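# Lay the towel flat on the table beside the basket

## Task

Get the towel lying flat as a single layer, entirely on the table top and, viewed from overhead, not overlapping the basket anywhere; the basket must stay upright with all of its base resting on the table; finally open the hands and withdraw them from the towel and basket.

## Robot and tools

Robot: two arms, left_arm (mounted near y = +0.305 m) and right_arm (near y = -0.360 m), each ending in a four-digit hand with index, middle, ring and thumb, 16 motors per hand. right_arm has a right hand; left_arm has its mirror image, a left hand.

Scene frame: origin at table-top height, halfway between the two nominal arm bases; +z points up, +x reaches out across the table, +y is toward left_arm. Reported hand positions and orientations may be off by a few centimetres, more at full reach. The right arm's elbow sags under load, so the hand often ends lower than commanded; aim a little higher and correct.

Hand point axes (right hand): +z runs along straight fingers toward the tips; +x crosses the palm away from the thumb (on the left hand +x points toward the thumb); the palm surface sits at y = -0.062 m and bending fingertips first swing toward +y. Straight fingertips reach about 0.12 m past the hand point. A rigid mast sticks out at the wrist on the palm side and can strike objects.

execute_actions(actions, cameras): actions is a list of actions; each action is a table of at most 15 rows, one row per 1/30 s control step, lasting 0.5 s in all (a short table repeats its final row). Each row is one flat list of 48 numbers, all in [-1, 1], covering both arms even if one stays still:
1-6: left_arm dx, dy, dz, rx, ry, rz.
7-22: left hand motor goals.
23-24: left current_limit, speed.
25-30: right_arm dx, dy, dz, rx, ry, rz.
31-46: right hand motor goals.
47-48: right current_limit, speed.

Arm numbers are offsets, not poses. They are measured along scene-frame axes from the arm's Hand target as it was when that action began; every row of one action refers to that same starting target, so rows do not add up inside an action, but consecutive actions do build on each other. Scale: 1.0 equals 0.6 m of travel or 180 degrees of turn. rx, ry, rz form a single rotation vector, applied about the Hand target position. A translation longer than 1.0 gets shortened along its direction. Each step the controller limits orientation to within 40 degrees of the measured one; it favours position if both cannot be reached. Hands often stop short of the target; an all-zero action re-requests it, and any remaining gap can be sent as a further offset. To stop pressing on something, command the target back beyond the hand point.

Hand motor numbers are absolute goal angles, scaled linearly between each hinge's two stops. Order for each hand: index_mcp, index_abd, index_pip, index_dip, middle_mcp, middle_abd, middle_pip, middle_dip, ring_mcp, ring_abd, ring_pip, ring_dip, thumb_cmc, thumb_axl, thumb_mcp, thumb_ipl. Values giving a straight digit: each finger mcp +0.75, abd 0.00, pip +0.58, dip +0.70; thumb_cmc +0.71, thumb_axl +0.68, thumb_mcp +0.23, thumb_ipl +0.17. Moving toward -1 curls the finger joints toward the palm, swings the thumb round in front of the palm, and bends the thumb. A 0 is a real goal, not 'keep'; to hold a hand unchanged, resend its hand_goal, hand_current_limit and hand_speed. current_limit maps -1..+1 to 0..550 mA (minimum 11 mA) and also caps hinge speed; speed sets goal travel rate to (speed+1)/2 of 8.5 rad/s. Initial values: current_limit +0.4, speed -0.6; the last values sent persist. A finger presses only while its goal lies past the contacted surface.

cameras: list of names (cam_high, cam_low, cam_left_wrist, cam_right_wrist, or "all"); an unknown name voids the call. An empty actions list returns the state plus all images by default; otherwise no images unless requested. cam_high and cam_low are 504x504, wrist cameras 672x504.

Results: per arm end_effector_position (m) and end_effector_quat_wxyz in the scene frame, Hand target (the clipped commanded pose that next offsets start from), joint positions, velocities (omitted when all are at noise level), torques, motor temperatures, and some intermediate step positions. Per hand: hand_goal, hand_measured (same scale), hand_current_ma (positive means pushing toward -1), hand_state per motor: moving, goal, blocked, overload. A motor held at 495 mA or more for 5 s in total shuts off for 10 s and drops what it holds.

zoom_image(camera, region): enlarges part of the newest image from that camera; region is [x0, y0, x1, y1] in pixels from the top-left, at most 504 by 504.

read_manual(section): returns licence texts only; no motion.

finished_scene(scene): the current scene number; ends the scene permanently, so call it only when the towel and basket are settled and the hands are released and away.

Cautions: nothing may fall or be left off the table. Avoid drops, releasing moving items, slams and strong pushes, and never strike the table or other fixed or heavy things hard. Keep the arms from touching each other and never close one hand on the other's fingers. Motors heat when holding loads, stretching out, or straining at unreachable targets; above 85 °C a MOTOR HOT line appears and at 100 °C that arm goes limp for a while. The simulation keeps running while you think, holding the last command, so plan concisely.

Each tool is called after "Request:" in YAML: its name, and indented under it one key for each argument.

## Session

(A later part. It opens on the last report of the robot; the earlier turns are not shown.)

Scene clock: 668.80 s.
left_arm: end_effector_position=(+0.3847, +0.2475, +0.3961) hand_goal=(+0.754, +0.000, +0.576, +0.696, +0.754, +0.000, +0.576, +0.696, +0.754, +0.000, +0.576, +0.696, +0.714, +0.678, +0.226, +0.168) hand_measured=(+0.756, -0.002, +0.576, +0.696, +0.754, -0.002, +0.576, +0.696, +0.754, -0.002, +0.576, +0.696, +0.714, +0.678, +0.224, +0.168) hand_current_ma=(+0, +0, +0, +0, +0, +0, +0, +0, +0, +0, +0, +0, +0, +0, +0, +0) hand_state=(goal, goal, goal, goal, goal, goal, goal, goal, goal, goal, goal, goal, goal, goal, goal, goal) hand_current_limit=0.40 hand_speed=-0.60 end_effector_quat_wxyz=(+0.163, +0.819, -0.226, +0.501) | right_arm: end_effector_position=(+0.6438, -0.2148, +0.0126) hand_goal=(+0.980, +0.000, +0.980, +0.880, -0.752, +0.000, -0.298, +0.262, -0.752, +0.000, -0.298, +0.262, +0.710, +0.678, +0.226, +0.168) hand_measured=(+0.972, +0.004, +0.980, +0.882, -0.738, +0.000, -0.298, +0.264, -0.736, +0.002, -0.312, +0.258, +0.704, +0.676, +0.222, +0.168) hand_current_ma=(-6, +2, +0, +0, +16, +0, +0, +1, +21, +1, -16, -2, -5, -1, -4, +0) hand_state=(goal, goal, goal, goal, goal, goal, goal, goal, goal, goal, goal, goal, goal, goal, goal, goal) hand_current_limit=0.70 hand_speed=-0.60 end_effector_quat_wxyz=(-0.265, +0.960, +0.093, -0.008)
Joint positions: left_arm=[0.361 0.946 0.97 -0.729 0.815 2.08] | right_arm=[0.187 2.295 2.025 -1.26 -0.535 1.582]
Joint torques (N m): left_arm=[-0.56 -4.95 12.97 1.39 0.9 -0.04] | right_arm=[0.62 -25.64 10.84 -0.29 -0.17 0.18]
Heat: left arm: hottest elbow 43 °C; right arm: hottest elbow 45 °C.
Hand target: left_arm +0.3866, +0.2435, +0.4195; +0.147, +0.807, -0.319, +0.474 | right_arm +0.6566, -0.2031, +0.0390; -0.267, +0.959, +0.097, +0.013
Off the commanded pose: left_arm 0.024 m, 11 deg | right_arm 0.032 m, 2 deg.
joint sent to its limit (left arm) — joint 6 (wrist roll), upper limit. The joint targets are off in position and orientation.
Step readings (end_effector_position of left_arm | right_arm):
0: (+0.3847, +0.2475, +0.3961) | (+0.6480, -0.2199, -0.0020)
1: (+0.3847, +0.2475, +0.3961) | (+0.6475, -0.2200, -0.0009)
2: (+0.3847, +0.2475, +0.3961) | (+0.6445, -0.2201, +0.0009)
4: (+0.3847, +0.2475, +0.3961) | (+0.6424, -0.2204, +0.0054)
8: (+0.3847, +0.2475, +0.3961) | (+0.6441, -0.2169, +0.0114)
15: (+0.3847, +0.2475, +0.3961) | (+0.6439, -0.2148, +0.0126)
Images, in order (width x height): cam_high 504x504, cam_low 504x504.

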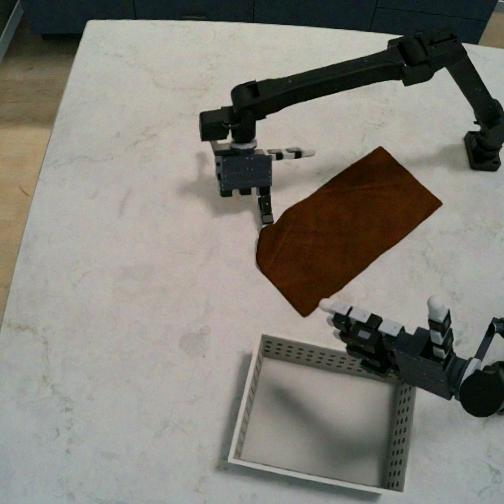

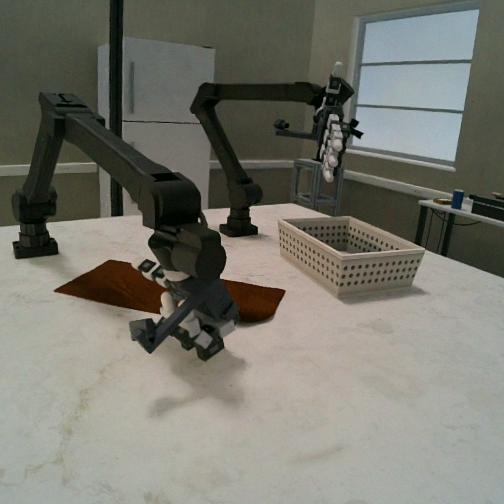

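Request:
execute_actions:
  actions:
    - [[0,0,0,0,0,0,0.754,0,0.576,0.696,0.754,0,0.576,0.696,0.754,0,0.576,0.696,0.714,0.678,0.226,0.168,0.4,-0.6,0.01,0.005,0.015,0,0,0,0.98,0,0.98,0.88,-0.753,0,-0.299,0.261,-0.753,0,-0.299,0.261,0.71,0.678,0.226,0.168,0.7,-0.6]]
    - [[0,0,0,0,0,0,0.754,0,0.576,0.696,0.754,0,0.576,0.696,0.754,0,0.576,0.696,0.714,0.678,0.226,0.168,0.4,-0.6,0.005,0.07,0,0,0,0,0.98,0,0.98,0.88,-0.753,0,-0.299,0.261,-0.753,0,-0.299,0.261,0.71,0.678,0.226,0.168,0.7,-0.6]]
  cameras: ["cam_low","cam_high"]

Request:
zoom_image:
  camera: "cam_low"
  region: [60, 250, 300, 380]

Request:
zoom_image:
  camera: "cam_high"
  region: [190, 140, 320, 310]

Scene clock: 674.40 s.
left_arm: end_effector_position=(+0.3847, +0.2475, +0.3961) hand_goal=(+0.754, +0.000, +0.576, +0.696, +0.754, +0.000, +0.576, +0.696, +0.754, +0.000, +0.576, +0.696, +0.714, +0.678, +0.226, +0.168) hand_measured=(+0.756, -0.002, +0.576, +0.696, +0.754, -0.002, +0.576, +0.696, +0.754, -0.002, +0.576, +0.696, +0.714, +0.678, +0.224, +0.168) hand_current_ma=(+0, +0, +0, +0, +0, +0, +0, +0, +0, +0, +0, +0, +0, +0, +0, +0) hand_state=(goal, goal, goal, goal, goal, goal, goal, goal, goal, goal, goal, goal, goal, goal, goal, goal) hand_current_limit=0.40 hand_speed=-0.60 end_effector_quat_wxyz=(+0.163, +0.819, -0.226, +0.501) | right_arm: end_effector_position=(+0.6527, -0.1546, +0.0481) hand_goal=(+0.980, +0.000, +0.980, +0.880, -0.752, +0.000, -0.298, +0.262, -0.752, +0.000, -0.298, +0.262, +0.710, +0.678, +0.226, +0.168) hand_measured=(+0.970, +0.004, +0.980, +0.882, -0.738, +0.000, -0.298, +0.264, -0.736, +0.002, -0.312, +0.258, +0.704, +0.676, +0.222, +0.168) hand_current_ma=(-9, +2, +0, +0, +16, +0, +0, +1, +21, +1, -16, -2, -5, -1, -4, +0) hand_state=(goal, goal, goal, goal, goal, goal, goal, goal, goal, goal, goal, goal, goal, goal, goal, goal) hand_current_limit=0.70 hand_speed=-0.60 end_effector_quat_wxyz=(-0.266, +0.958, +0.109, +0.006)
Joint positions: left_arm=[0.361 0.946 0.97 -0.729 0.815 2.08] | right_arm=[0.268 2.306 2.14 -1.295 -0.529 1.649]
Joint torques (N m): left_arm=[-0.62 -4.95 12.96 1.39 0.9 -0.04] | right_arm=[-0.44 -22.24 11.18 0.03 -0.15 0.18]
Heat: left arm: hottest elbow 43 °C; right arm: hottest elbow 45 °C.
Hand target: left_arm +0.3866, +0.2435, +0.4195; +0.147, +0.807, -0.319, +0.474 | right_arm +0.6656, -0.1581, +0.0480; -0.267, +0.959, +0.097, +0.013
Off the commanded pose: left_arm 0.024 m, 11 deg | right_arm 0.013 m, 2 deg.
joint sent to its limit (left arm) — joint 6 (wrist roll), upper limit. The joint targets are off in position and orientation.
Step readings (end_effector_position of left_arm | right_arm):
0: (+0.3847, +0.2475, +0.3961) | (+0.6438, -0.2148, +0.0126)
1: (+0.3847, +0.2475, +0.3961) | (+0.6437, -0.2148, +0.0137)
2: (+0.3847, +0.2475, +0.3961) | (+0.6430, -0.2153, +0.0150)
4: (+0.3847, +0.2475, +0.3961) | (+0.6455, -0.2147, +0.0207)
8: (+0.3847, +0.2475, +0.3961) | (+0.6541, -0.2131, +0.0317)
15: (+0.3847, +0.2475, +0.3961) | (+0.6536, -0.2131, +0.0318)
16: (+0.3847, +0.2475, +0.3961) | (+0.6538, -0.2121, +0.0330)
17: (+0.3847, +0.2475, +0.3961) | (+0.6550, -0.2101, +0.0348)
19: (+0.3847, +0.2475, +0.3961) | (+0.6561, -0.2009, +0.0379)
23: (+0.3847, +0.2475, +0.3961) | (+0.6562, -0.1740, +0.0472)
30: (+0.3847, +0.2475, +0.3961) | (+0.6513, -0.1483, +0.0502)
Images, in order (width x height): cam_high 504x504, cam_low 504x504.

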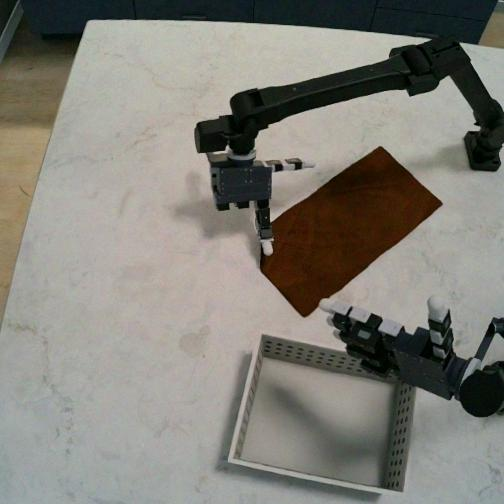

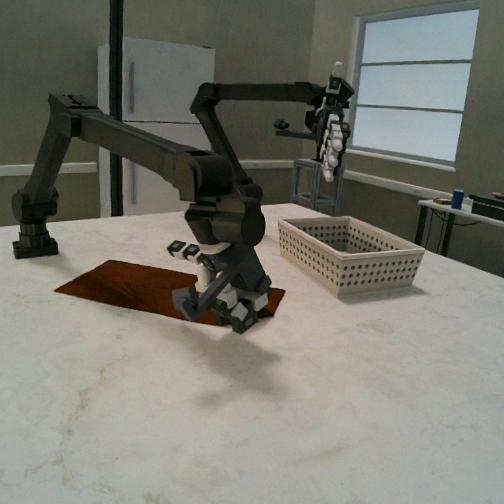

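Scaled by 2.100 from the camera's 504x504 image, which has a finer 720x720 frame.

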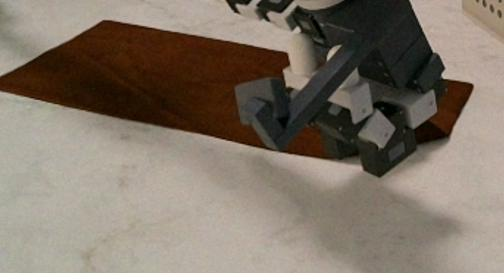

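Scaled by 2.965 from the camera's 504x504 image, which has a finer 720x720 frame.

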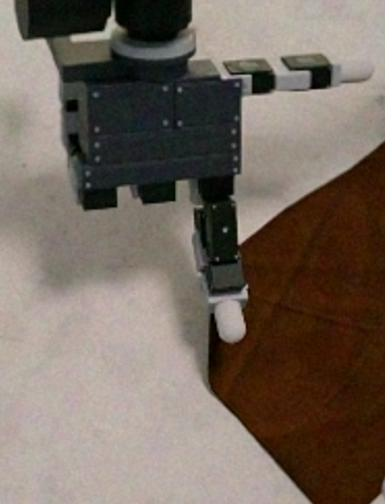

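Request:
execute_actions:
  actions:
    - [[0,0,0,0,0,0,0.754,0,0.576,0.696,0.754,0,0.576,0.696,0.754,0,0.576,0.696,0.714,0.678,0.226,0.168,0.4,-0.6,0,-0.1,0.06,0,0,0,0.98,0,0.98,0.88,-0.753,0,-0.299,0.261,-0.753,0,-0.299,0.261,0.71,0.678,0.226,0.168,0.7,-0.6]]
    - [[0,0,0,0,0,0,0.754,0,0.576,0.696,0.754,0,0.576,0.696,0.754,0,0.576,0.696,0.714,0.678,0.226,0.168,0.4,-0.6,0,-0.14,0,0,0,0,0.98,0,0.98,0.88,-0.753,0,-0.299,0.261,-0.753,0,-0.299,0.261,0.71,0.678,0.226,0.168,0.7,-0.6]]
  cameras: ["cam_low","cam_high"]

Request:
zoom_image:
  camera: "cam_low"
  region: [60, 250, 300, 380]

Request:
zoom_image:
  camera: "cam_high"
  region: [190, 140, 320, 310]

Scene clock: 690.43 s.
left_arm: end_effector_position=(+0.3847, +0.2475, +0.3961) hand_goal=(+0.754, +0.000, +0.576, +0.696, +0.754, +0.000, +0.576, +0.696, +0.754, +0.000, +0.576, +0.696, +0.714, +0.678, +0.226, +0.168) hand_measured=(+0.756, -0.002, +0.576, +0.696, +0.754, -0.002, +0.576, +0.696, +0.754, -0.002, +0.576, +0.696, +0.714, +0.678, +0.224, +0.168) hand_current_ma=(+0, +0, +0, +0, +0, +0, +0, +0, +0, +0, +0, +0, +0, +0, +0, +0) hand_state=(goal, goal, goal, goal, goal, goal, goal, goal, goal, goal, goal, goal, goal, goal, goal, goal) hand_current_limit=0.40 hand_speed=-0.60 end_effector_quat_wxyz=(+0.163, +0.819, -0.226, +0.501) | right_arm: end_effector_position=(+0.6582, -0.3030, +0.0677) hand_goal=(+0.980, +0.000, +0.980, +0.880, -0.752, +0.000, -0.298, +0.262, -0.752, +0.000, -0.298, +0.262, +0.710, +0.678, +0.226, +0.168) hand_measured=(+0.970, +0.002, +0.980, +0.882, -0.738, +0.000, -0.298, +0.264, -0.736, +0.002, -0.312, +0.258, +0.704, +0.676, +0.222, +0.168) hand_current_ma=(-10, +1, +0, +0, +16, +0, +0, +1, +21, +1, -16, -2, -5, -1, -4, +0) hand_state=(goal, goal, goal, goal, goal, goal, goal, goal, goal, goal, goal, goal, goal, goal, goal, goal) hand_current_limit=0.70 hand_speed=-0.60 end_effector_quat_wxyz=(-0.265, +0.960, +0.088, -0.001)
Joint positions: left_arm=[0.361 0.946 0.97 -0.729 0.815 2.08] | right_arm=[0.058 2.275 2.137 -1.451 -0.536 1.447]
Joint torques (N m): left_arm=[-0.56 -4.89 12.96 1.4 0.89 -0.04] | right_arm=[0.56 -25.17 9.39 -0.43 -0.29 -0.16]
Heat: left arm: hottest elbow 43 °C; right arm: hottest elbow 45 °C.
Hand target: left_arm +0.3866, +0.2435, +0.4195; +0.147, +0.807, -0.319, +0.474 | right_arm +0.6656, -0.3021, +0.0840; -0.267, +0.959, +0.097, +0.013
Off the commanded pose: left_arm 0.024 m, 11 deg | right_arm 0.018 m, 2 deg.
joint sent to its limit (left arm) — joint 6 (wrist roll), upper limit. The joint targets are off in position and orientation.
Step readings (end_effector_position of left_arm | right_arm):
0: (+0.3847, +0.2475, +0.3961) | (+0.6527, -0.1546, +0.0481)
1: (+0.3847, +0.2475, +0.3961) | (+0.6527, -0.1569, +0.0492)
2: (+0.3847, +0.2475, +0.3961) | (+0.6494, -0.1595, +0.0492)
4: (+0.3847, +0.2475, +0.3961) | (+0.6415, -0.1738, +0.0517)
8: (+0.3847, +0.2475, +0.3961) | (+0.6470, -0.2087, +0.0559)
15: (+0.3847, +0.2475, +0.3961) | (+0.6529, -0.2412, +0.0558)
16: (+0.3847, +0.2475, +0.3961) | (+0.6532, -0.2413, +0.0568)
17: (+0.3847, +0.2475, +0.3961) | (+0.6535, -0.2439, +0.0572)
19: (+0.3847, +0.2475, +0.3961) | (+0.6507, -0.2546, +0.0599)
23: (+0.3847, +0.2475, +0.3961) | (+0.6555, -0.2882, +0.0658)
30: (+0.3847, +0.2475, +0.3961) | (+0.6590, -0.3227, +0.0677)
Images, in order (width x height): cam_high 504x504, cam_low 504x504.

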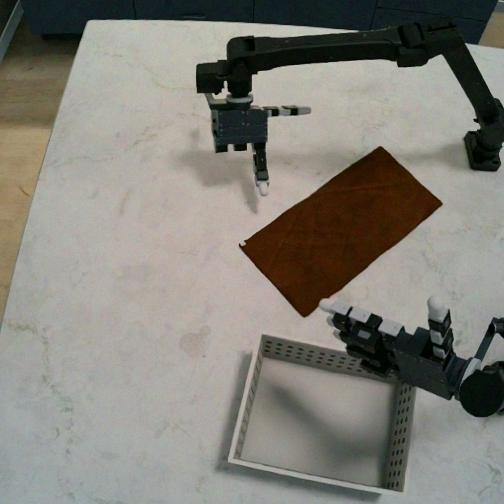

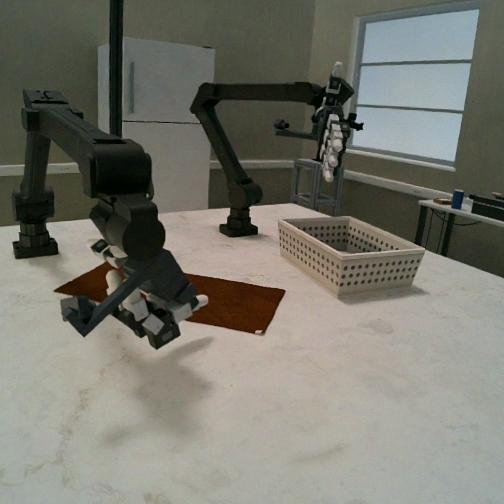

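Scaled by 2.100 from the camera's 504x504 image, which has a finer 720x720 frame.

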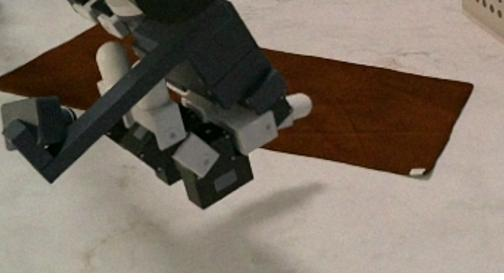

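Scaled by 2.965 from the camera's 504x504 image, which has a finer 720x720 frame.

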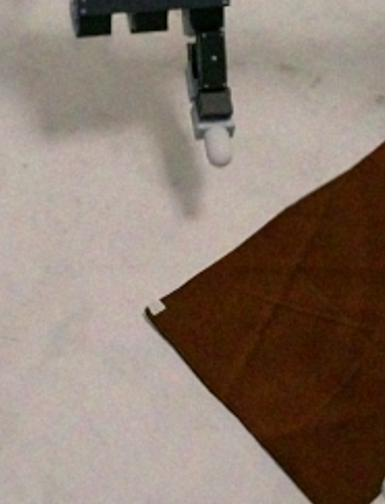

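Request:
zoom_image:
  camera: "cam_high"
  region: [225, 225, 285, 285]

Request:
zoom_image:
  camera: "cam_low"
  region: [200, 280, 300, 350]

Request:
zoom_image:
  camera: "cam_high"
  region: [230, 135, 450, 325]

Scaled by 8.400 from the camera's 504x504 image, which has a finer 720x720 frame.

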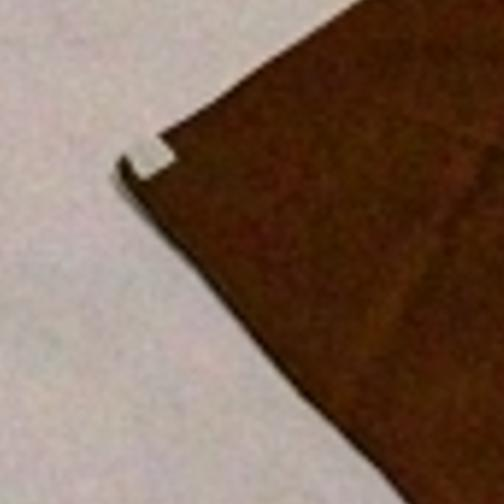

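Scaled by 5.040 from the camera's 504x504 image, which has a finer 720x720 frame.

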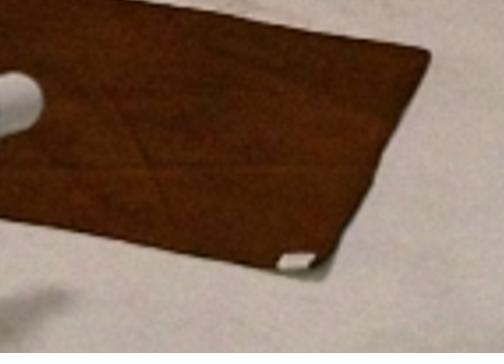

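Scaled by 2.291 from the camera's 504x504 image, which has a finer 720x720 frame.

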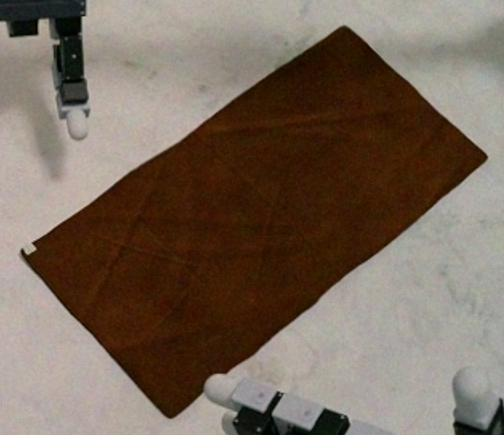

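Request:
execute_actions:
  actions:
    - [[0,0,0,0,0,0,0.754,0,0.576,0.696,0.754,0,0.576,0.696,0.754,0,0.576,0.696,0.714,0.678,0.226,0.168,0.4,-0.6,-0.2,0.06,0,0,0,0,0.6,0,-0.6,0.88,-0.753,0,-0.299,0.261,-0.753,0,-0.299,0.261,0.71,0.678,0.226,0.168,0.4,-0.6]]
    - [[0,0,0,0,0,0,0.754,0,0.576,0.696,0.754,0,0.576,0.696,0.754,0,0.576,0.696,0.714,0.678,0.226,0.168,0.4,-0.6,-0.1,0.03,0,0,0,0,0.6,0,-0.6,0.88,-0.753,0,-0.299,0.261,-0.753,0,-0.299,0.261,0.71,0.678,0.226,0.168,0.4,-0.6]]
  cameras: ["cam_low","cam_right_wrist"]

Scene clock: 706.80 s.
left_arm: end_effector_position=(+0.3847, +0.2475, +0.3961) hand_goal=(+0.754, +0.000, +0.576, +0.696, +0.754, +0.000, +0.576, +0.696, +0.754, +0.000, +0.576, +0.696, +0.714, +0.678, +0.226, +0.168) hand_measured=(+0.756, -0.002, +0.576, +0.696, +0.754, -0.002, +0.576, +0.696, +0.754, -0.002, +0.576, +0.696, +0.714, +0.678, +0.224, +0.168) hand_current_ma=(+0, +0, +0, +0, +0, +0, +0, +0, +0, +0, +0, +0, +0, +0, +0, +0) hand_state=(goal, goal, goal, goal, goal, goal, goal, goal, goal, goal, goal, goal, goal, goal, goal, goal) hand_current_limit=0.40 hand_speed=-0.60 end_effector_quat_wxyz=(+0.163, +0.819, -0.226, +0.501) | right_arm: end_effector_position=(+0.4800, -0.2486, +0.0866) hand_goal=(+0.600, +0.000, -0.600, +0.880, -0.752, +0.000, -0.298, +0.262, -0.752, +0.000, -0.298, +0.262, +0.710, +0.678, +0.226, +0.168) hand_measured=(+0.600, -0.004, -0.594, +0.882, -0.740, -0.002, -0.298, +0.264, -0.736, +0.002, -0.312, +0.258, +0.702, +0.676, +0.222, +0.168) hand_current_ma=(+0, -1, +5, +2, +13, +0, +0, +1, +20, +1, -14, -2, -7, -1, -3, +0) hand_state=(goal, goal, goal, goal, goal, goal, goal, goal, goal, goal, goal, goal, goal, goal, goal, goal) hand_current_limit=0.40 hand_speed=-0.60 end_effector_quat_wxyz=(-0.267, +0.958, +0.105, +0.007)
Joint positions: left_arm=[0.361 0.946 0.97 -0.729 0.815 2.08] | right_arm=[0.184 1.771 1.376 -1.111 -0.536 1.562]
Joint torques (N m): left_arm=[-0.56 -4.89 12.96 1.39 0.89 -0.04] | right_arm=[0.38 -15.79 7.69 0.79 -0.12 0.17]
Heat: left arm: hottest elbow 43 °C; right arm: hottest elbow 46 °C.
Hand target: left_arm +0.3866, +0.2435, +0.4195; +0.147, +0.807, -0.319, +0.474 | right_arm +0.4856, -0.2481, +0.0840; -0.267, +0.959, +0.097, +0.013
Off the commanded pose: left_arm 0.024 m, 11 deg | right_arm 0.006 m, 1 deg.
joint sent to its limit (left arm) — joint 6 (wrist roll), upper limit. The joint targets are off in position and orientation.
Step readings (end_effector_position of left_arm | right_arm):
0: (+0.3847, +0.2475, +0.3961) | (+0.6582, -0.3030, +0.0677)
1: (+0.3847, +0.2475, +0.3961) | (+0.6531, -0.3034, +0.0630)
2: (+0.3847, +0.2475, +0.3961) | (+0.6315, -0.3015, +0.0593)
4: (+0.3847, +0.2475, +0.3961) | (+0.5624, -0.3006, +0.0524)
8: (+0.3847, +0.2475, +0.3961) | (+0.5160, -0.2789, +0.0600)
15: (+0.3847, +0.2475, +0.3961) | (+0.5337, -0.2569, +0.0822)
16: (+0.3847, +0.2475, +0.3961) | (+0.5318, -0.2579, +0.0778)
17: (+0.3847, +0.2475, +0.3961) | (+0.5253, -0.2564, +0.0763)
19: (+0.3847, +0.2475, +0.3961) | (+0.5032, -0.2614, +0.0805)
23: (+0.3847, +0.2475, +0.3961) | (+0.4800, -0.2575, +0.0872)
30: (+0.3847, +0.2475, +0.3961) | (+0.4803, -0.2486, +0.0866)
Images, in order (width x height): cam_low 504x504, cam_right_wrist 672x504.

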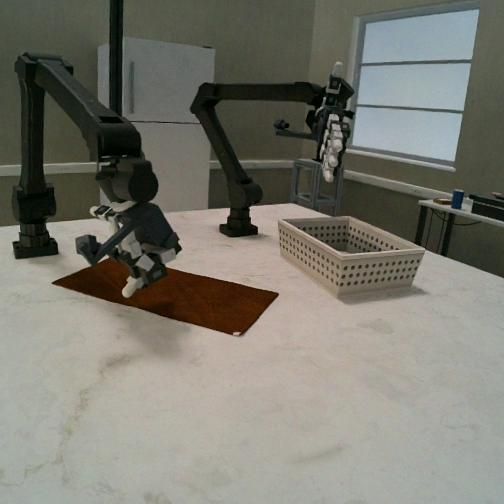

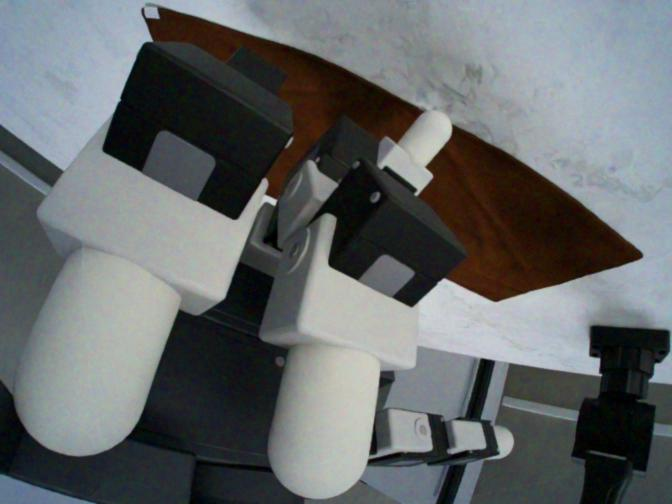

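Request:
zoom_image:
  camera: "cam_right_wrist"
  region: [420, 100, 660, 310]

Request:
zoom_image:
  camera: "cam_right_wrist"
  region: [130, 0, 430, 130]

Scaled by 2.100 from the camera's 672x504 image, which has a finer 960x720 frame.

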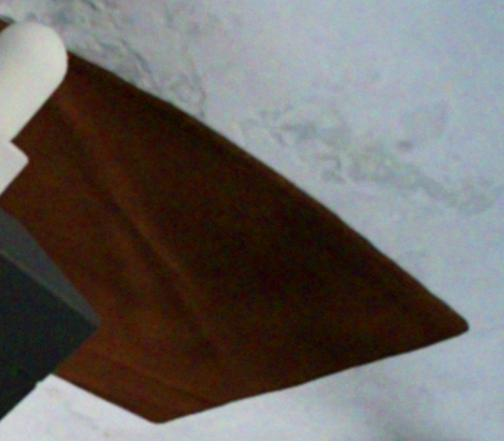

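Scaled by 1.680 from the camera's 672x504 image, which has a finer 960x720 frame.

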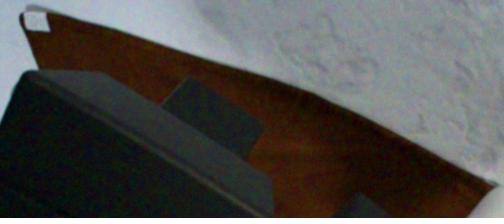

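Request:
execute_actions:
  actions:
    - [[0,0,0,0,0,0,0.754,0,0.576,0.696,0.754,0,0.576,0.696,0.754,0,0.576,0.696,0.714,0.678,0.226,0.168,0.4,-0.6,0.18,0.14,0.05,0,0,0,0.6,0,-0.6,0.88,-0.753,0,-0.299,0.261,-0.753,0,-0.299,0.261,0.71,0.678,0.226,0.168,0.4,-0.6]]
    - [[0,0,0,0,0,0,0.754,0,0.576,0.696,0.754,0,0.576,0.696,0.754,0,0.576,0.696,0.714,0.678,0.226,0.168,0.4,-0.6,0.18,0.19,0,0,0,0,0.6,0,-0.6,0.88,-0.753,0,-0.299,0.261,-0.753,0,-0.299,0.261,0.71,0.678,0.226,0.168,0.4,-0.6]]
  cameras: ["cam_high","cam_low","cam_right_wrist"]

Scene clock: 729.17 s.
left_arm: end_effector_position=(+0.3847, +0.2475, +0.3961) hand_goal=(+0.754, +0.000, +0.576, +0.696, +0.754, +0.000, +0.576, +0.696, +0.754, +0.000, +0.576, +0.696, +0.714, +0.678, +0.226, +0.168) hand_measured=(+0.756, -0.002, +0.576, +0.696, +0.754, -0.002, +0.576, +0.696, +0.754, -0.002, +0.576, +0.696, +0.714, +0.678, +0.224, +0.168) hand_current_ma=(+0, +0, +0, +0, +0, +0, +0, +0, +0, +0, +0, +0, +0, +0, +0, +0) hand_state=(goal, goal, goal, goal, goal, goal, goal, goal, goal, goal, goal, goal, goal, goal, goal, goal) hand_current_limit=0.40 hand_speed=-0.60 end_effector_quat_wxyz=(+0.163, +0.819, -0.226, +0.501) | right_arm: end_effector_position=(+0.6961, -0.0512, +0.1000) hand_goal=(+0.600, +0.000, -0.600, +0.880, -0.752, +0.000, -0.298, +0.262, -0.752, +0.000, -0.298, +0.262, +0.710, +0.678, +0.226, +0.168) hand_measured=(+0.598, +0.002, -0.596, +0.882, -0.740, +0.002, -0.298, +0.264, -0.736, +0.006, -0.308, +0.258, +0.700, +0.676, +0.222, +0.168) hand_current_ma=(-2, +0, +3, +2, +13, +1, +0, +1, +19, +4, -10, -2, -9, -1, -3, +0) hand_state=(goal, goal, goal, goal, goal, goal, goal, goal, goal, goal, goal, goal, goal, goal, goal, goal) hand_current_limit=0.40 hand_speed=-0.60 end_effector_quat_wxyz=(-0.271, +0.956, +0.105, +0.039)
Joint positions: left_arm=[0.361 0.946 0.97 -0.729 0.815 2.08] | right_arm=[0.382 2.628 2.881 -1.574 -0.501 1.804]
Joint torques (N m): left_arm=[-0.62 -4.95 12.97 1.39 0.9 -0.04] | right_arm=[-0.56 -26.87 11.25 0.12 -0.29 0.15]
Heat: left arm: hottest elbow 43 °C; right arm: hottest elbow 44 °C.
Hand target: left_arm +0.3866, +0.2435, +0.4195; +0.147, +0.807, -0.319, +0.474 | right_arm +0.7016, -0.0501, +0.1140; -0.267, +0.959, +0.097, +0.013
Off the commanded pose: left_arm 0.024 m, 11 deg | right_arm 0.015 m, 3 deg.
elbow stopped short (right arm): the move would have taken joint 3 (elbow) straighter than the controller allows.
joint sent to its limit (left arm) — joint 6 (wrist roll), upper limit. The joint targets are off in position and orientation.
Step readings (end_effector_position of left_arm | right_arm):
0: (+0.3847, +0.2475, +0.3961) | (+0.4800, -0.2486, +0.0866)
1: (+0.3847, +0.2475, +0.3961) | (+0.4835, -0.2477, +0.0890)
2: (+0.3847, +0.2475, +0.3961) | (+0.4969, -0.2417, +0.0936)
4: (+0.3847, +0.2475, +0.3961) | (+0.5492, -0.2147, +0.1043)
8: (+0.3847, +0.2475, +0.3961) | (+0.6018, -0.1657, +0.1157)
15: (+0.3847, +0.2475, +0.3961) | (+0.5801, -0.1534, +0.1087)
16: (+0.3847, +0.2475, +0.3961) | (+0.5849, -0.1527, +0.1107)
17: (+0.3847, +0.2475, +0.3961) | (+0.6049, -0.1436, +0.1157)
19: (+0.3847, +0.2475, +0.3961) | (+0.6637, -0.1137, +0.1264)
23: (+0.3847, +0.2475, +0.3961) | (+0.7066, -0.0665, +0.1299)
30: (+0.3847, +0.2475, +0.3961) | (+0.6902, -0.0369, +0.1005)
Images, in order (width x height): cam_high 504x504, cam_low 504x504, cam_right_wrist 672x504.

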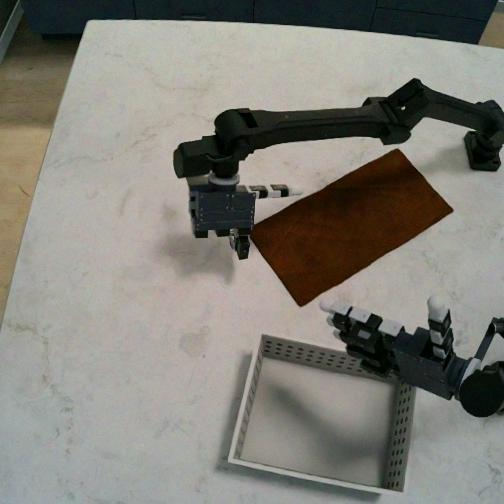

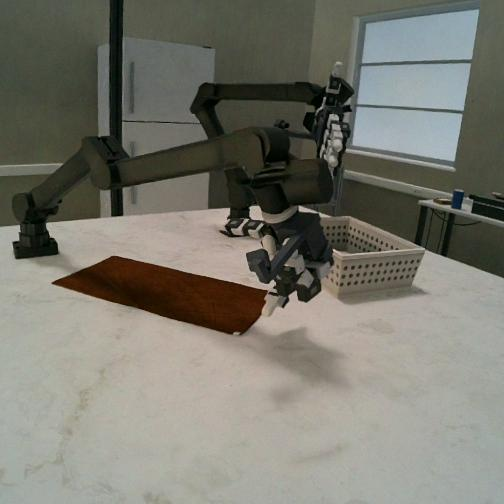

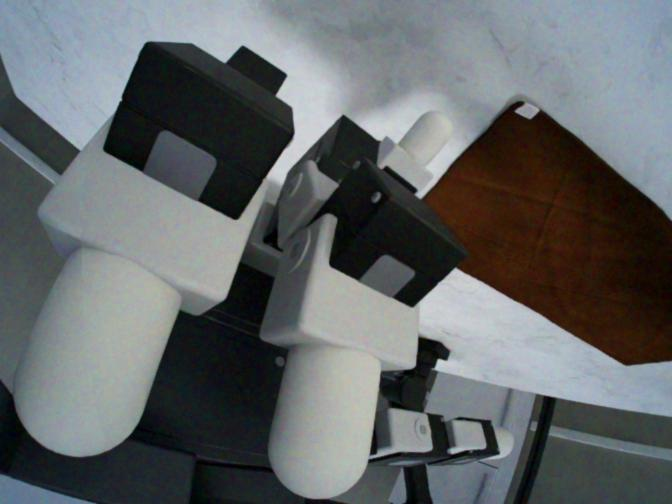

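Request:
zoom_image:
  camera: "cam_right_wrist"
  region: [430, 70, 672, 370]

Request:
zoom_image:
  camera: "cam_right_wrist"
  region: [480, 80, 580, 160]

Request:
zoom_image:
  camera: "cam_high"
  region: [240, 140, 460, 320]

Request:
zoom_image:
  camera: "cam_low"
  region: [40, 245, 290, 345]

Scaled by 1.680 from the camera's 672x504 image, which has a finer 960x720 frame.

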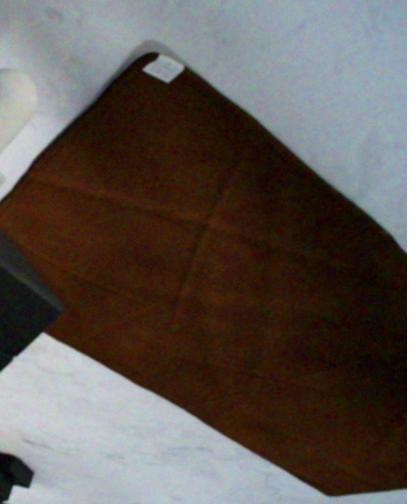

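Scaled by 5.040 from the camera's 672x504 image, which has a finer 960x720 frame.

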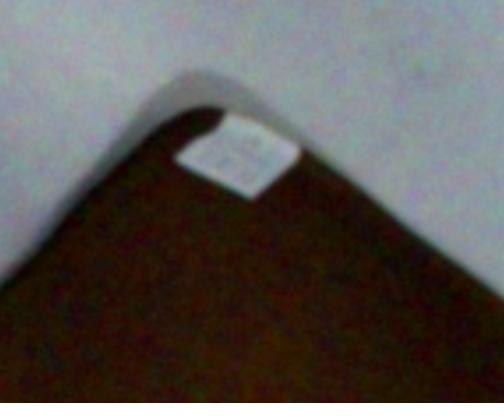

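Scaled by 2.291 from the camera's 504x504 image, which has a finer 720x720 frame.

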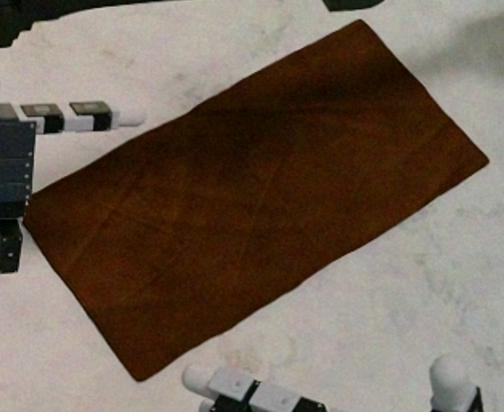

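Scaled by 2.016 from the camera's 504x504 image, which has a finer 720x720 frame.

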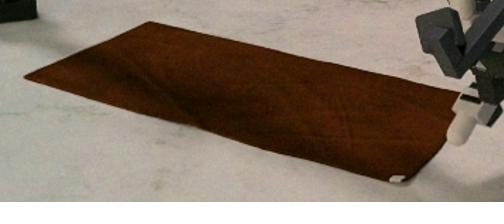

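Request:
execute_actions:
  actions:
    - [[0,0,0,0,0,0,0.754,0,0.576,0.696,0.754,0,0.576,0.696,0.754,0,0.576,0.696,0.714,0.678,0.226,0.168,0.4,-0.6,-0.085,-0.045,0,0,0,0,0.6,0,-0.6,0.88,-0.753,0,-0.299,0.261,-0.753,0,-0.299,0.261,0.71,0.678,0.226,0.168,0.4,-0.6]]
    - [[0,0,0,0,0,0,0.754,0,0.576,0.696,0.754,0,0.576,0.696,0.754,0,0.576,0.696,0.714,0.678,0.226,0.168,0.4,-0.6,0,0,-0.08,0,0,0,0.6,0,-0.6,0.88,-0.753,0,-0.299,0.261,-0.753,0,-0.299,0.261,0.71,0.678,0.226,0.168,0.4,-0.6]]
    - [[0,0,0,0,0,0,0.754,0,0.576,0.696,0.754,0,0.576,0.696,0.754,0,0.576,0.696,0.714,0.678,0.226,0.168,0.4,-0.6,0,0,-0.035,0,0,0,0.6,0,-0.6,0.88,-0.753,0,-0.299,0.261,-0.753,0,-0.299,0.261,0.71,0.678,0.226,0.168,0.4,-0.6]]
  cameras: ["cam_high","cam_low","cam_right_wrist"]

Scene clock: 746.27 s.
left_arm: end_effector_position=(+0.3847, +0.2475, +0.3961) hand_goal=(+0.754, +0.000, +0.576, +0.696, +0.754, +0.000, +0.576, +0.696, +0.754, +0.000, +0.576, +0.696, +0.714, +0.678, +0.226, +0.168) hand_measured=(+0.756, -0.002, +0.576, +0.696, +0.754, -0.002, +0.576, +0.696, +0.754, -0.002, +0.576, +0.696, +0.714, +0.678, +0.224, +0.168) hand_current_ma=(+0, +0, +0, +0, +0, +0, +0, +0, +0, +0, +0, +0, +0, +0, +0, +0) hand_state=(goal, goal, goal, goal, goal, goal, goal, goal, goal, goal, goal, goal, goal, goal, goal, goal) hand_current_limit=0.40 hand_speed=-0.60 end_effector_quat_wxyz=(+0.163, +0.819, -0.226, +0.501) | right_arm: end_effector_position=(+0.6415, -0.0730, +0.0538) hand_goal=(+0.600, +0.000, -0.600, +0.880, -0.752, +0.000, -0.298, +0.262, -0.752, +0.000, -0.298, +0.262, +0.710, +0.678, +0.226, +0.168) hand_measured=(+0.598, +0.000, -0.596, +0.882, -0.740, +0.002, -0.298, +0.264, -0.738, +0.006, -0.308, +0.258, +0.702, +0.676, +0.222, +0.168) hand_current_ma=(-1, +0, +2, +1, +12, +0, +0, +1, +18, +3, -9, -2, -6, -1, -3, +0) hand_state=(goal, goal, goal, goal, goal, goal, goal, goal, goal, goal, goal, goal, goal, goal, goal, goal) hand_current_limit=0.40 hand_speed=-0.60 end_effector_quat_wxyz=(-0.264, +0.959, +0.101, +0.007)
Joint positions: left_arm=[0.361 0.946 0.97 -0.729 0.815 2.08] | right_arm=[0.382 2.345 2.223 -1.27 -0.506 1.795]
Joint torques (N m): left_arm=[-0.62 -4.95 12.97 1.37 0.89 -0.04] | right_arm=[-0.67 -23.65 8.47 1.03 -0.26 -0.04]
Heat: left arm: hottest elbow 44 °C; right arm: hottest elbow 45 °C.
Hand target: left_arm +0.3866, +0.2435, +0.4195; +0.147, +0.807, -0.319, +0.474 | right_arm +0.6506, -0.0771, +0.0450; -0.267, +0.959, +0.097, +0.013
Off the commanded pose: left_arm 0.024 m, 11 deg | right_arm 0.013 m, 1 deg.
joint sent to its limit (left arm) — joint 6 (wrist roll), upper limit. The joint targets are off in position and orientation.
Step readings (end_effector_position of left_arm | right_arm):
0: (+0.3847, +0.2475, +0.3961) | (+0.6961, -0.0512, +0.1000)
1: (+0.3847, +0.2475, +0.3961) | (+0.6939, -0.0519, +0.0980)
2: (+0.3847, +0.2475, +0.3961) | (+0.6817, -0.0570, +0.0965)
4: (+0.3847, +0.2475, +0.3961) | (+0.6577, -0.0662, +0.0937)
8: (+0.3847, +0.2475, +0.3961) | (+0.6354, -0.0758, +0.0862)
15: (+0.3847, +0.2475, +0.3961) | (+0.6416, -0.0732, +0.1042)
16: (+0.3847, +0.2475, +0.3961) | (+0.6425, -0.0723, +0.1044)
17: (+0.3847, +0.2475, +0.3961) | (+0.6451, -0.0714, +0.1027)
19: (+0.3847, +0.2475, +0.3961) | (+0.6445, -0.0717, +0.0937)
23: (+0.3847, +0.2475, +0.3961) | (+0.6396, -0.0737, +0.0736)
30: (+0.3847, +0.2475, +0.3961) | (+0.6398, -0.0736, +0.0682)
31: (+0.3847, +0.2475, +0.3961) | (+0.6399, -0.0735, +0.0665)
32: (+0.3847, +0.2475, +0.3961) | (+0.6416, -0.0728, +0.0647)
34: (+0.3847, +0.2475, +0.3961) | (+0.6432, -0.0723, +0.0590)
38: (+0.3847, +0.2475, +0.3961) | (+0.6407, -0.0733, +0.0538)
45: (+0.3847, +0.2475, +0.3961) | (+0.6415, -0.0730, +0.0538)
Images, in order (width x height): cam_high 504x504, cam_low 504x504, cam_right_wrist 672x504.

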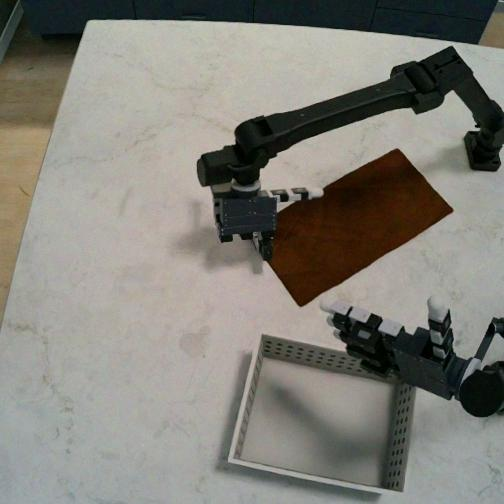

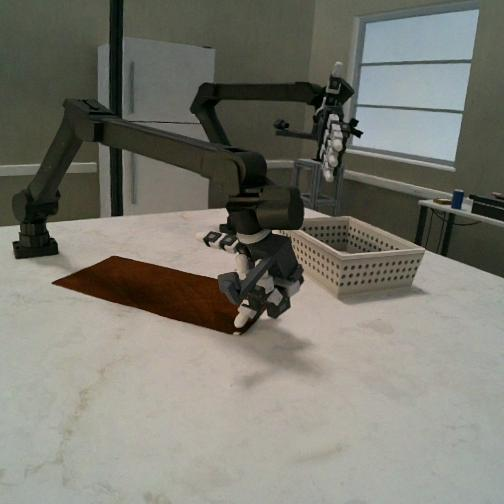

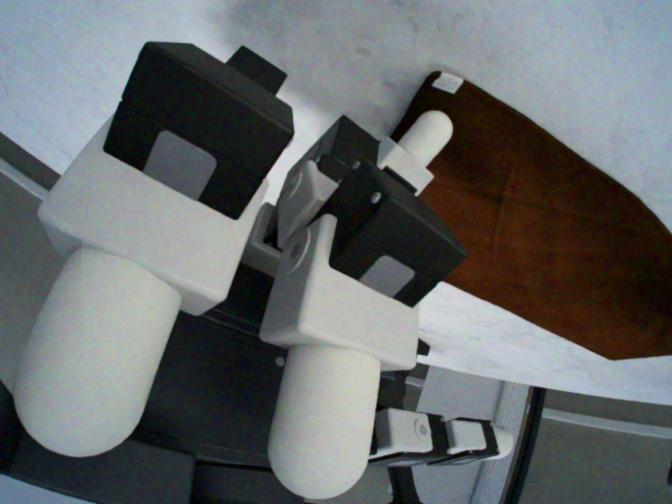

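Request:
execute_actions:
  actions:
    - [[0,0,0,0,0,0,0.754,0,0.576,0.696,0.754,0,0.576,0.696,0.754,0,0.576,0.696,0.714,0.678,0.226,0.168,0.4,-0.6,0,0,-0.035,0,0,0,0.6,0,-0.6,0.88,-0.753,0,-0.299,0.261,-0.753,0,-0.299,0.261,0.71,0.678,0.226,0.168,0.4,-0.6]]
    - [[0,0,0,0,0,0,0.754,0,0.576,0.696,0.754,0,0.576,0.696,0.754,0,0.576,0.696,0.714,0.678,0.226,0.168,0.4,-0.6,0,0,0,0,0,0,0.6,0,-0.6,0.88,-0.753,0,-0.299,0.261,-0.753,0,-0.299,0.261,0.71,0.678,0.226,0.168,0.4,-0.6]]
  cameras: ["cam_right_wrist"]

Request:
zoom_image:
  camera: "cam_right_wrist"
  region: [380, 40, 560, 180]

Scene clock: 751.10 s.
left_arm: end_effector_position=(+0.3847, +0.2475, +0.3961) hand_goal=(+0.754, +0.000, +0.576, +0.696, +0.754, +0.000, +0.576, +0.696, +0.754, +0.000, +0.576, +0.696, +0.714, +0.678, +0.226, +0.168) hand_measured=(+0.756, -0.002, +0.576, +0.696, +0.754, -0.002, +0.576, +0.696, +0.754, -0.002, +0.576, +0.696, +0.714, +0.678, +0.224, +0.168) hand_current_ma=(+0, +0, +0, +0, +0, +0, +0, +0, +0, +0, +0, +0, +0, +0, +0, +0) hand_state=(goal, goal, goal, goal, goal, goal, goal, goal, goal, goal, goal, goal, goal, goal, goal, goal) hand_current_limit=0.40 hand_speed=-0.60 end_effector_quat_wxyz=(+0.163, +0.819, -0.226, +0.501) | right_arm: end_effector_position=(+0.6431, -0.0685, +0.0454) hand_goal=(+0.600, +0.000, -0.600, +0.880, -0.752, +0.000, -0.298, +0.262, -0.752, +0.000, -0.298, +0.262, +0.710, +0.678, +0.226, +0.168) hand_measured=(+0.586, +0.000, -0.622, +0.870, -0.740, +0.002, -0.298, +0.264, -0.738, +0.006, -0.308, +0.258, +0.702, +0.676, +0.222, +0.168) hand_current_ma=(-16, +0, -28, -8, +12, +0, +0, +1, +18, +3, -9, -2, -6, -1, -3, +0) hand_state=(goal, goal, blocked, goal, goal, goal, goal, goal, goal, goal, goal, goal, goal, goal, goal, goal) hand_current_limit=0.40 hand_speed=-0.60 end_effector_quat_wxyz=(-0.268, +0.958, +0.100, +0.014)
Joint positions: left_arm=[0.361 0.946 0.97 -0.729 0.815 2.08] | right_arm=[0.385 2.345 2.2 -1.227 -0.51 1.806]
Joint torques (N m): left_arm=[-0.56 -4.89 12.98 1.39 0.89 -0.04] | right_arm=[-0.56 -22.71 7.64 1.21 -0.11 -0.04]
Heat: left arm: hottest elbow 44 °C; right arm: hottest elbow 45 °C.
Hand target: left_arm +0.3866, +0.2435, +0.4195; +0.147, +0.807, -0.319, +0.474 | right_arm +0.6506, -0.0771, +0.0240; -0.267, +0.959, +0.097, +0.013
Off the commanded pose: left_arm 0.024 m, 11 deg | right_arm 0.024 m, 0 deg.
joint sent to its limit (left arm) — joint 6 (wrist roll), upper limit. The joint targets are off in position and orientation.
Step readings (end_effector_position of left_arm | right_arm):
0: (+0.3847, +0.2475, +0.3961) | (+0.6415, -0.0730, +0.0538)
1: (+0.3847, +0.2475, +0.3961) | (+0.6415, -0.0729, +0.0521)
2: (+0.3847, +0.2475, +0.3961) | (+0.6435, -0.0720, +0.0509)
4: (+0.3847, +0.2475, +0.3961) | (+0.6430, -0.0698, +0.0460)
8: (+0.3847, +0.2475, +0.3961) | (+0.6431, -0.0685, +0.0454)
15: (+0.3847, +0.2475, +0.3961) | (+0.6431, -0.0685, +0.0454)
16: (+0.3847, +0.2475, +0.3961) | (+0.6431, -0.0685, +0.0454)
17: (+0.3847, +0.2475, +0.3961) | (+0.6431, -0.0685, +0.0454)
19: (+0.3847, +0.2475, +0.3961) | (+0.6431, -0.0685, +0.0454)
23: (+0.3847, +0.2475, +0.3961) | (+0.6431, -0.0685, +0.0454)
30: (+0.3847, +0.2475, +0.3961) | (+0.6431, -0.0685, +0.0454)
Images, in order (width x height): cam_right_wrist 672x504.

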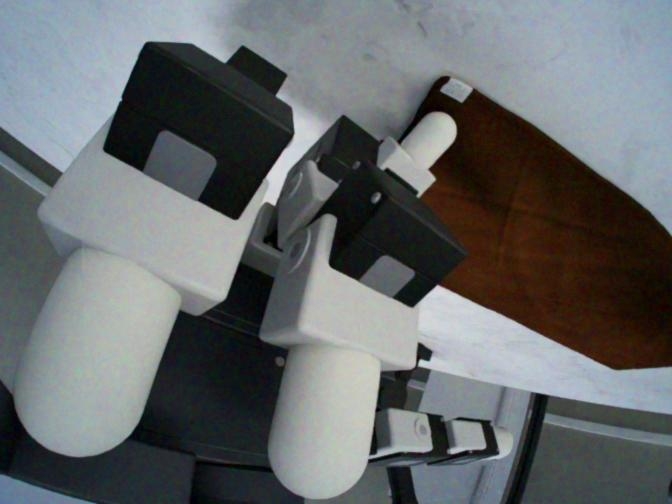

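Scaled by 2.800 from the camera's 672x504 image, which has a finer 960x720 frame.

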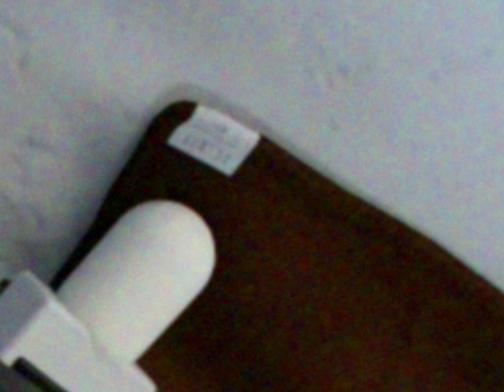

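Request:
execute_actions:
  actions:
    - [[0,0,0,0,0,0,0.754,0,0.576,0.696,0.754,0,0.576,0.696,0.754,0,0.576,0.696,0.714,0.678,0.226,0.168,0.4,-0.6,0,0,0.12,0,0,0,0.6,0,-0.6,0.88,-0.753,0,-0.299,0.261,-0.753,0,-0.299,0.261,0.71,0.678,0.226,0.168,0.4,-0.6]]
    - [[0,0.12,0,0,0,0,0.754,0,0.576,0.696,0.754,0,0.576,0.696,0.754,0,0.576,0.696,0.714,0.678,0.226,0.168,0.4,-0.6,0,-0.17,0.12,0,0,0,0.6,0,-0.6,0.88,0.754,0,0.576,0.696,0.754,0,0.576,0.696,0.71,0.678,0.226,0.168,0.4,-0.6]]
    - [[0,0.12,0,0,0,0,0.754,0,0.576,0.696,0.754,0,0.576,0.696,0.754,0,0.576,0.696,0.714,0.678,0.226,0.168,0.4,-0.6,0,-0.2,0.05,0,0,0,0.754,0,0.576,0.696,0.754,0,0.576,0.696,0.754,0,0.576,0.696,0.71,0.678,0.226,0.168,0.4,-0.6]]
    - [[0,0.1,0,0,0,0,0.754,0,0.576,0.696,0.754,0,0.576,0.696,0.754,0,0.576,0.696,0.714,0.678,0.226,0.168,0.4,-0.6,0,-0.2,0,0,0,0,0.754,0,0.576,0.696,0.754,0,0.576,0.696,0.754,0,0.576,0.696,0.71,0.678,0.226,0.168,0.4,-0.6]]
  cameras: ["all"]

Request:
zoom_image:
  camera: "cam_high"
  region: [235, 140, 465, 320]

Request:
zoom_image:
  camera: "cam_low"
  region: [40, 245, 290, 345]

Request:
zoom_image:
  camera: "cam_high"
  region: [240, 215, 300, 275]

Scene clock: 760.53 s.
left_arm: end_effector_position=(+0.3829, +0.4480, +0.3884) hand_goal=(+0.754, +0.000, +0.576, +0.696, +0.754, +0.000, +0.576, +0.696, +0.754, +0.000, +0.576, +0.696, +0.714, +0.678, +0.226, +0.168) hand_measured=(+0.754, -0.004, +0.576, +0.696, +0.754, -0.004, +0.576, +0.696, +0.754, -0.004, +0.576, +0.696, +0.714, +0.678, +0.224, +0.168) hand_current_ma=(+0, +0, +0, +0, +0, +0, +0, +0, +0, +0, +0, +0, +0, +0, +0, +0) hand_state=(goal, goal, goal, goal, goal, goal, goal, goal, goal, goal, goal, goal, goal, goal, goal, goal) hand_current_limit=0.40 hand_speed=-0.60 end_effector_quat_wxyz=(+0.176, +0.748, -0.142, +0.624) | right_arm: end_effector_position=(+0.6462, -0.4140, +0.1830) hand_goal=(+0.754, +0.000, +0.576, +0.696, +0.754, +0.000, +0.576, +0.696, +0.754, +0.000, +0.576, +0.696, +0.710, +0.678, +0.226, +0.168) hand_measured=(+0.748, +0.000, +0.570, +0.698, +0.742, +0.000, +0.574, +0.694, +0.740, +0.002, +0.574, +0.694, +0.706, +0.676, +0.222, +0.168) hand_current_ma=(-5, +0, -3, +1, -14, +0, -1, -1, -15, +0, -1, -1, -3, -1, -5, +0) hand_state=(goal, goal, goal, goal, goal, goal, goal, goal, goal, goal, goal, goal, goal, goal, goal, goal) hand_current_limit=0.40 hand_speed=-0.60 end_effector_quat_wxyz=(-0.258, +0.962, +0.087, +0.036)
Joint positions: left_arm=[0.875 1.211 0.973 -0.38 1.291 2.083] | right_arm=[-0.103 2.176 2.267 -1.691 -0.526 1.287]
Joint torques (N m): left_arm=[-0.15 -9.93 13.44 2.28 1.07 -0.07] | right_arm=[-0.21 -23.82 8.94 -0.25 -0.41 -0.16]
Heat: left arm: hottest elbow 44 °C; right arm: hottest elbow 45 °C.
Hand target: left_arm +0.3866, +0.4475, +0.4195; +0.147, +0.807, -0.319, +0.474 | right_arm +0.6506, -0.4191, +0.1980; -0.267, +0.959, +0.097, +0.013
Off the commanded pose: left_arm 0.031 m, 28 deg | right_arm 0.017 m, 3 deg.
joint sent to its limit (left arm) — joint 6 (wrist roll), upper limit. The joint targets are off in position and orientation.
joint sent to its limit (right arm) — joint 4 (wrist pitch), lower limit. The joint targets are off in position and orientation.
Step readings (end_effector_position of left_arm | right_arm):
0: (+0.3847, +0.2475, +0.3961) | (+0.6431, -0.0685, +0.0454)
1: (+0.3847, +0.2475, +0.3961) | (+0.6425, -0.0690, +0.0482)
2: (+0.3847, +0.2475, +0.3961) | (+0.6379, -0.0714, +0.0521)
4: (+0.3847, +0.2475, +0.3961) | (+0.6323, -0.0745, +0.0604)
8: (+0.3847, +0.2475, +0.3961) | (+0.6370, -0.0730, +0.0754)
15: (+0.3847, +0.2475, +0.3961) | (+0.6372, -0.0729, +0.0790)
16: (+0.3825, +0.2472, +0.3991) | (+0.6374, -0.0761, +0.0815)
17: (+0.3761, +0.2527, +0.4075) | (+0.6297, -0.0815, +0.0858)
19: (+0.3780, +0.2807, +0.4117) | (+0.6207, -0.1063, +0.1013)
23: (+0.3844, +0.3216, +0.4109) | (+0.6339, -0.1654, +0.1413)
30: (+0.3863, +0.3217, +0.4110) | (+0.6530, -0.2179, +0.1681)
31: (+0.3842, +0.3208, +0.4137) | (+0.6526, -0.2176, +0.1681)
32: (+0.3774, +0.3256, +0.4209) | (+0.6478, -0.2203, +0.1682)
34: (+0.3779, +0.3516, +0.4203) | (+0.6374, -0.2360, +0.1706)
38: (+0.3848, +0.3931, +0.4075) | (+0.6398, -0.2824, +0.1756)
45: (+0.3871, +0.3948, +0.4052) | (+0.6461, -0.3260, +0.1763)
46: (+0.3853, +0.3942, +0.4067) | (+0.6466, -0.3261, +0.1759)
47: (+0.3796, +0.3973, +0.4106) | (+0.6470, -0.3298, +0.1758)
49: (+0.3788, +0.4146, +0.4066) | (+0.6419, -0.3488, +0.1762)
53: (+0.3818, +0.4464, +0.3904) | (+0.6436, -0.4043, +0.1821)
60: (+0.3828, +0.4479, +0.3884) | (+0.6415, -0.4495, +0.1830)

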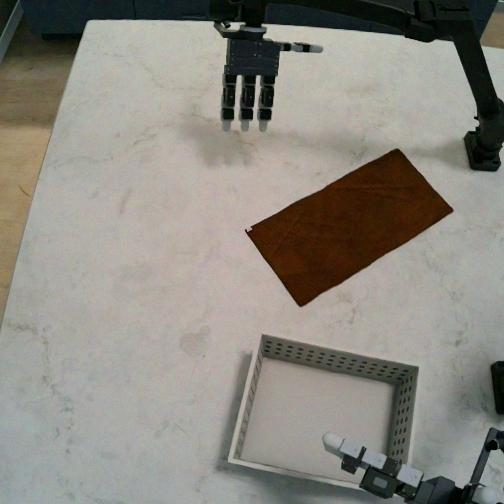

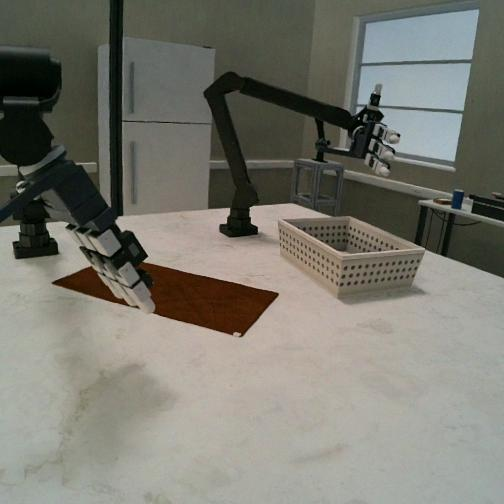

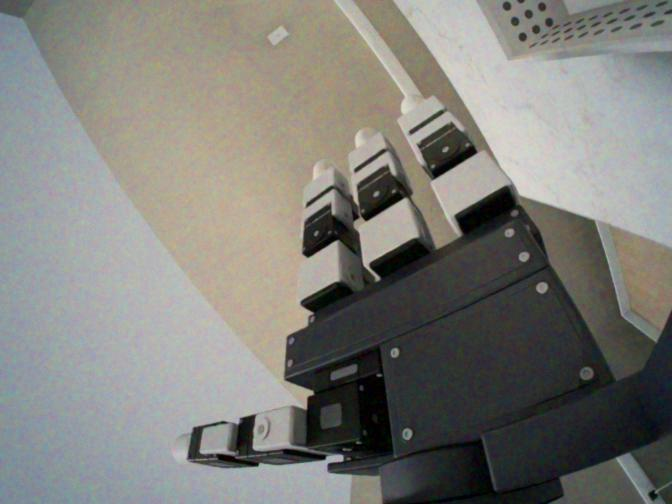

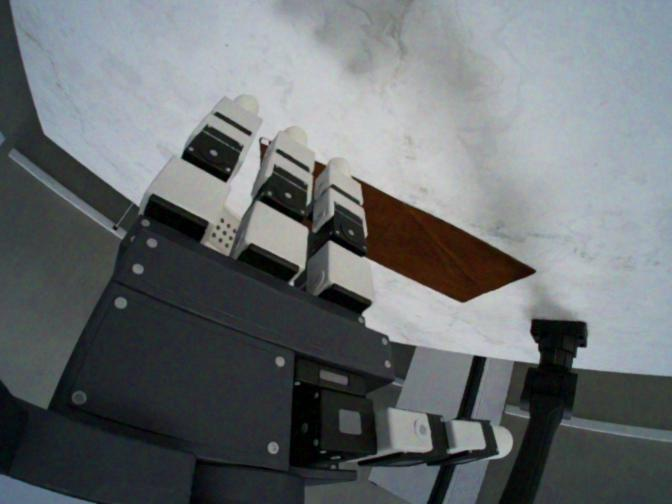

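Scaled by 2.191 from the camera's 504x504 image, which has a finer 720x720 frame.

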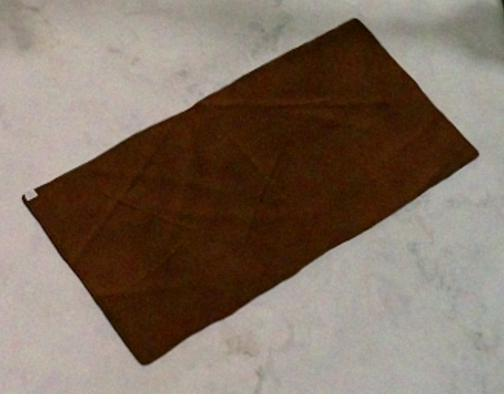

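Scaled by 2.016 from the camera's 504x504 image, which has a finer 720x720 frame.

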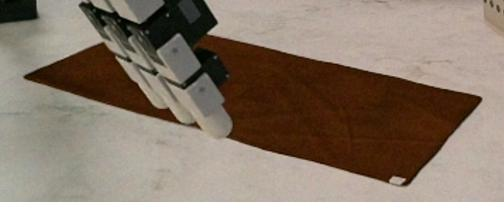

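Scaled by 8.400 from the camera's 504x504 image, which has a finer 720x720 frame.

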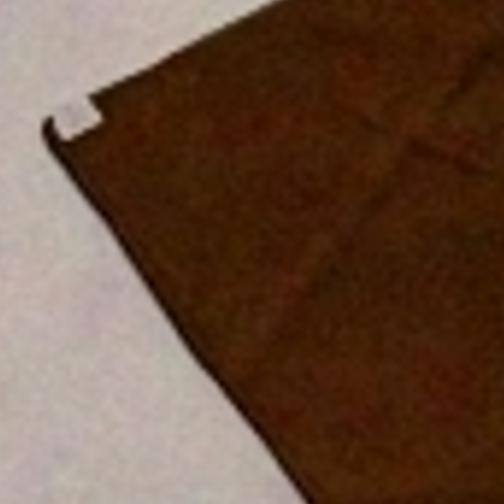

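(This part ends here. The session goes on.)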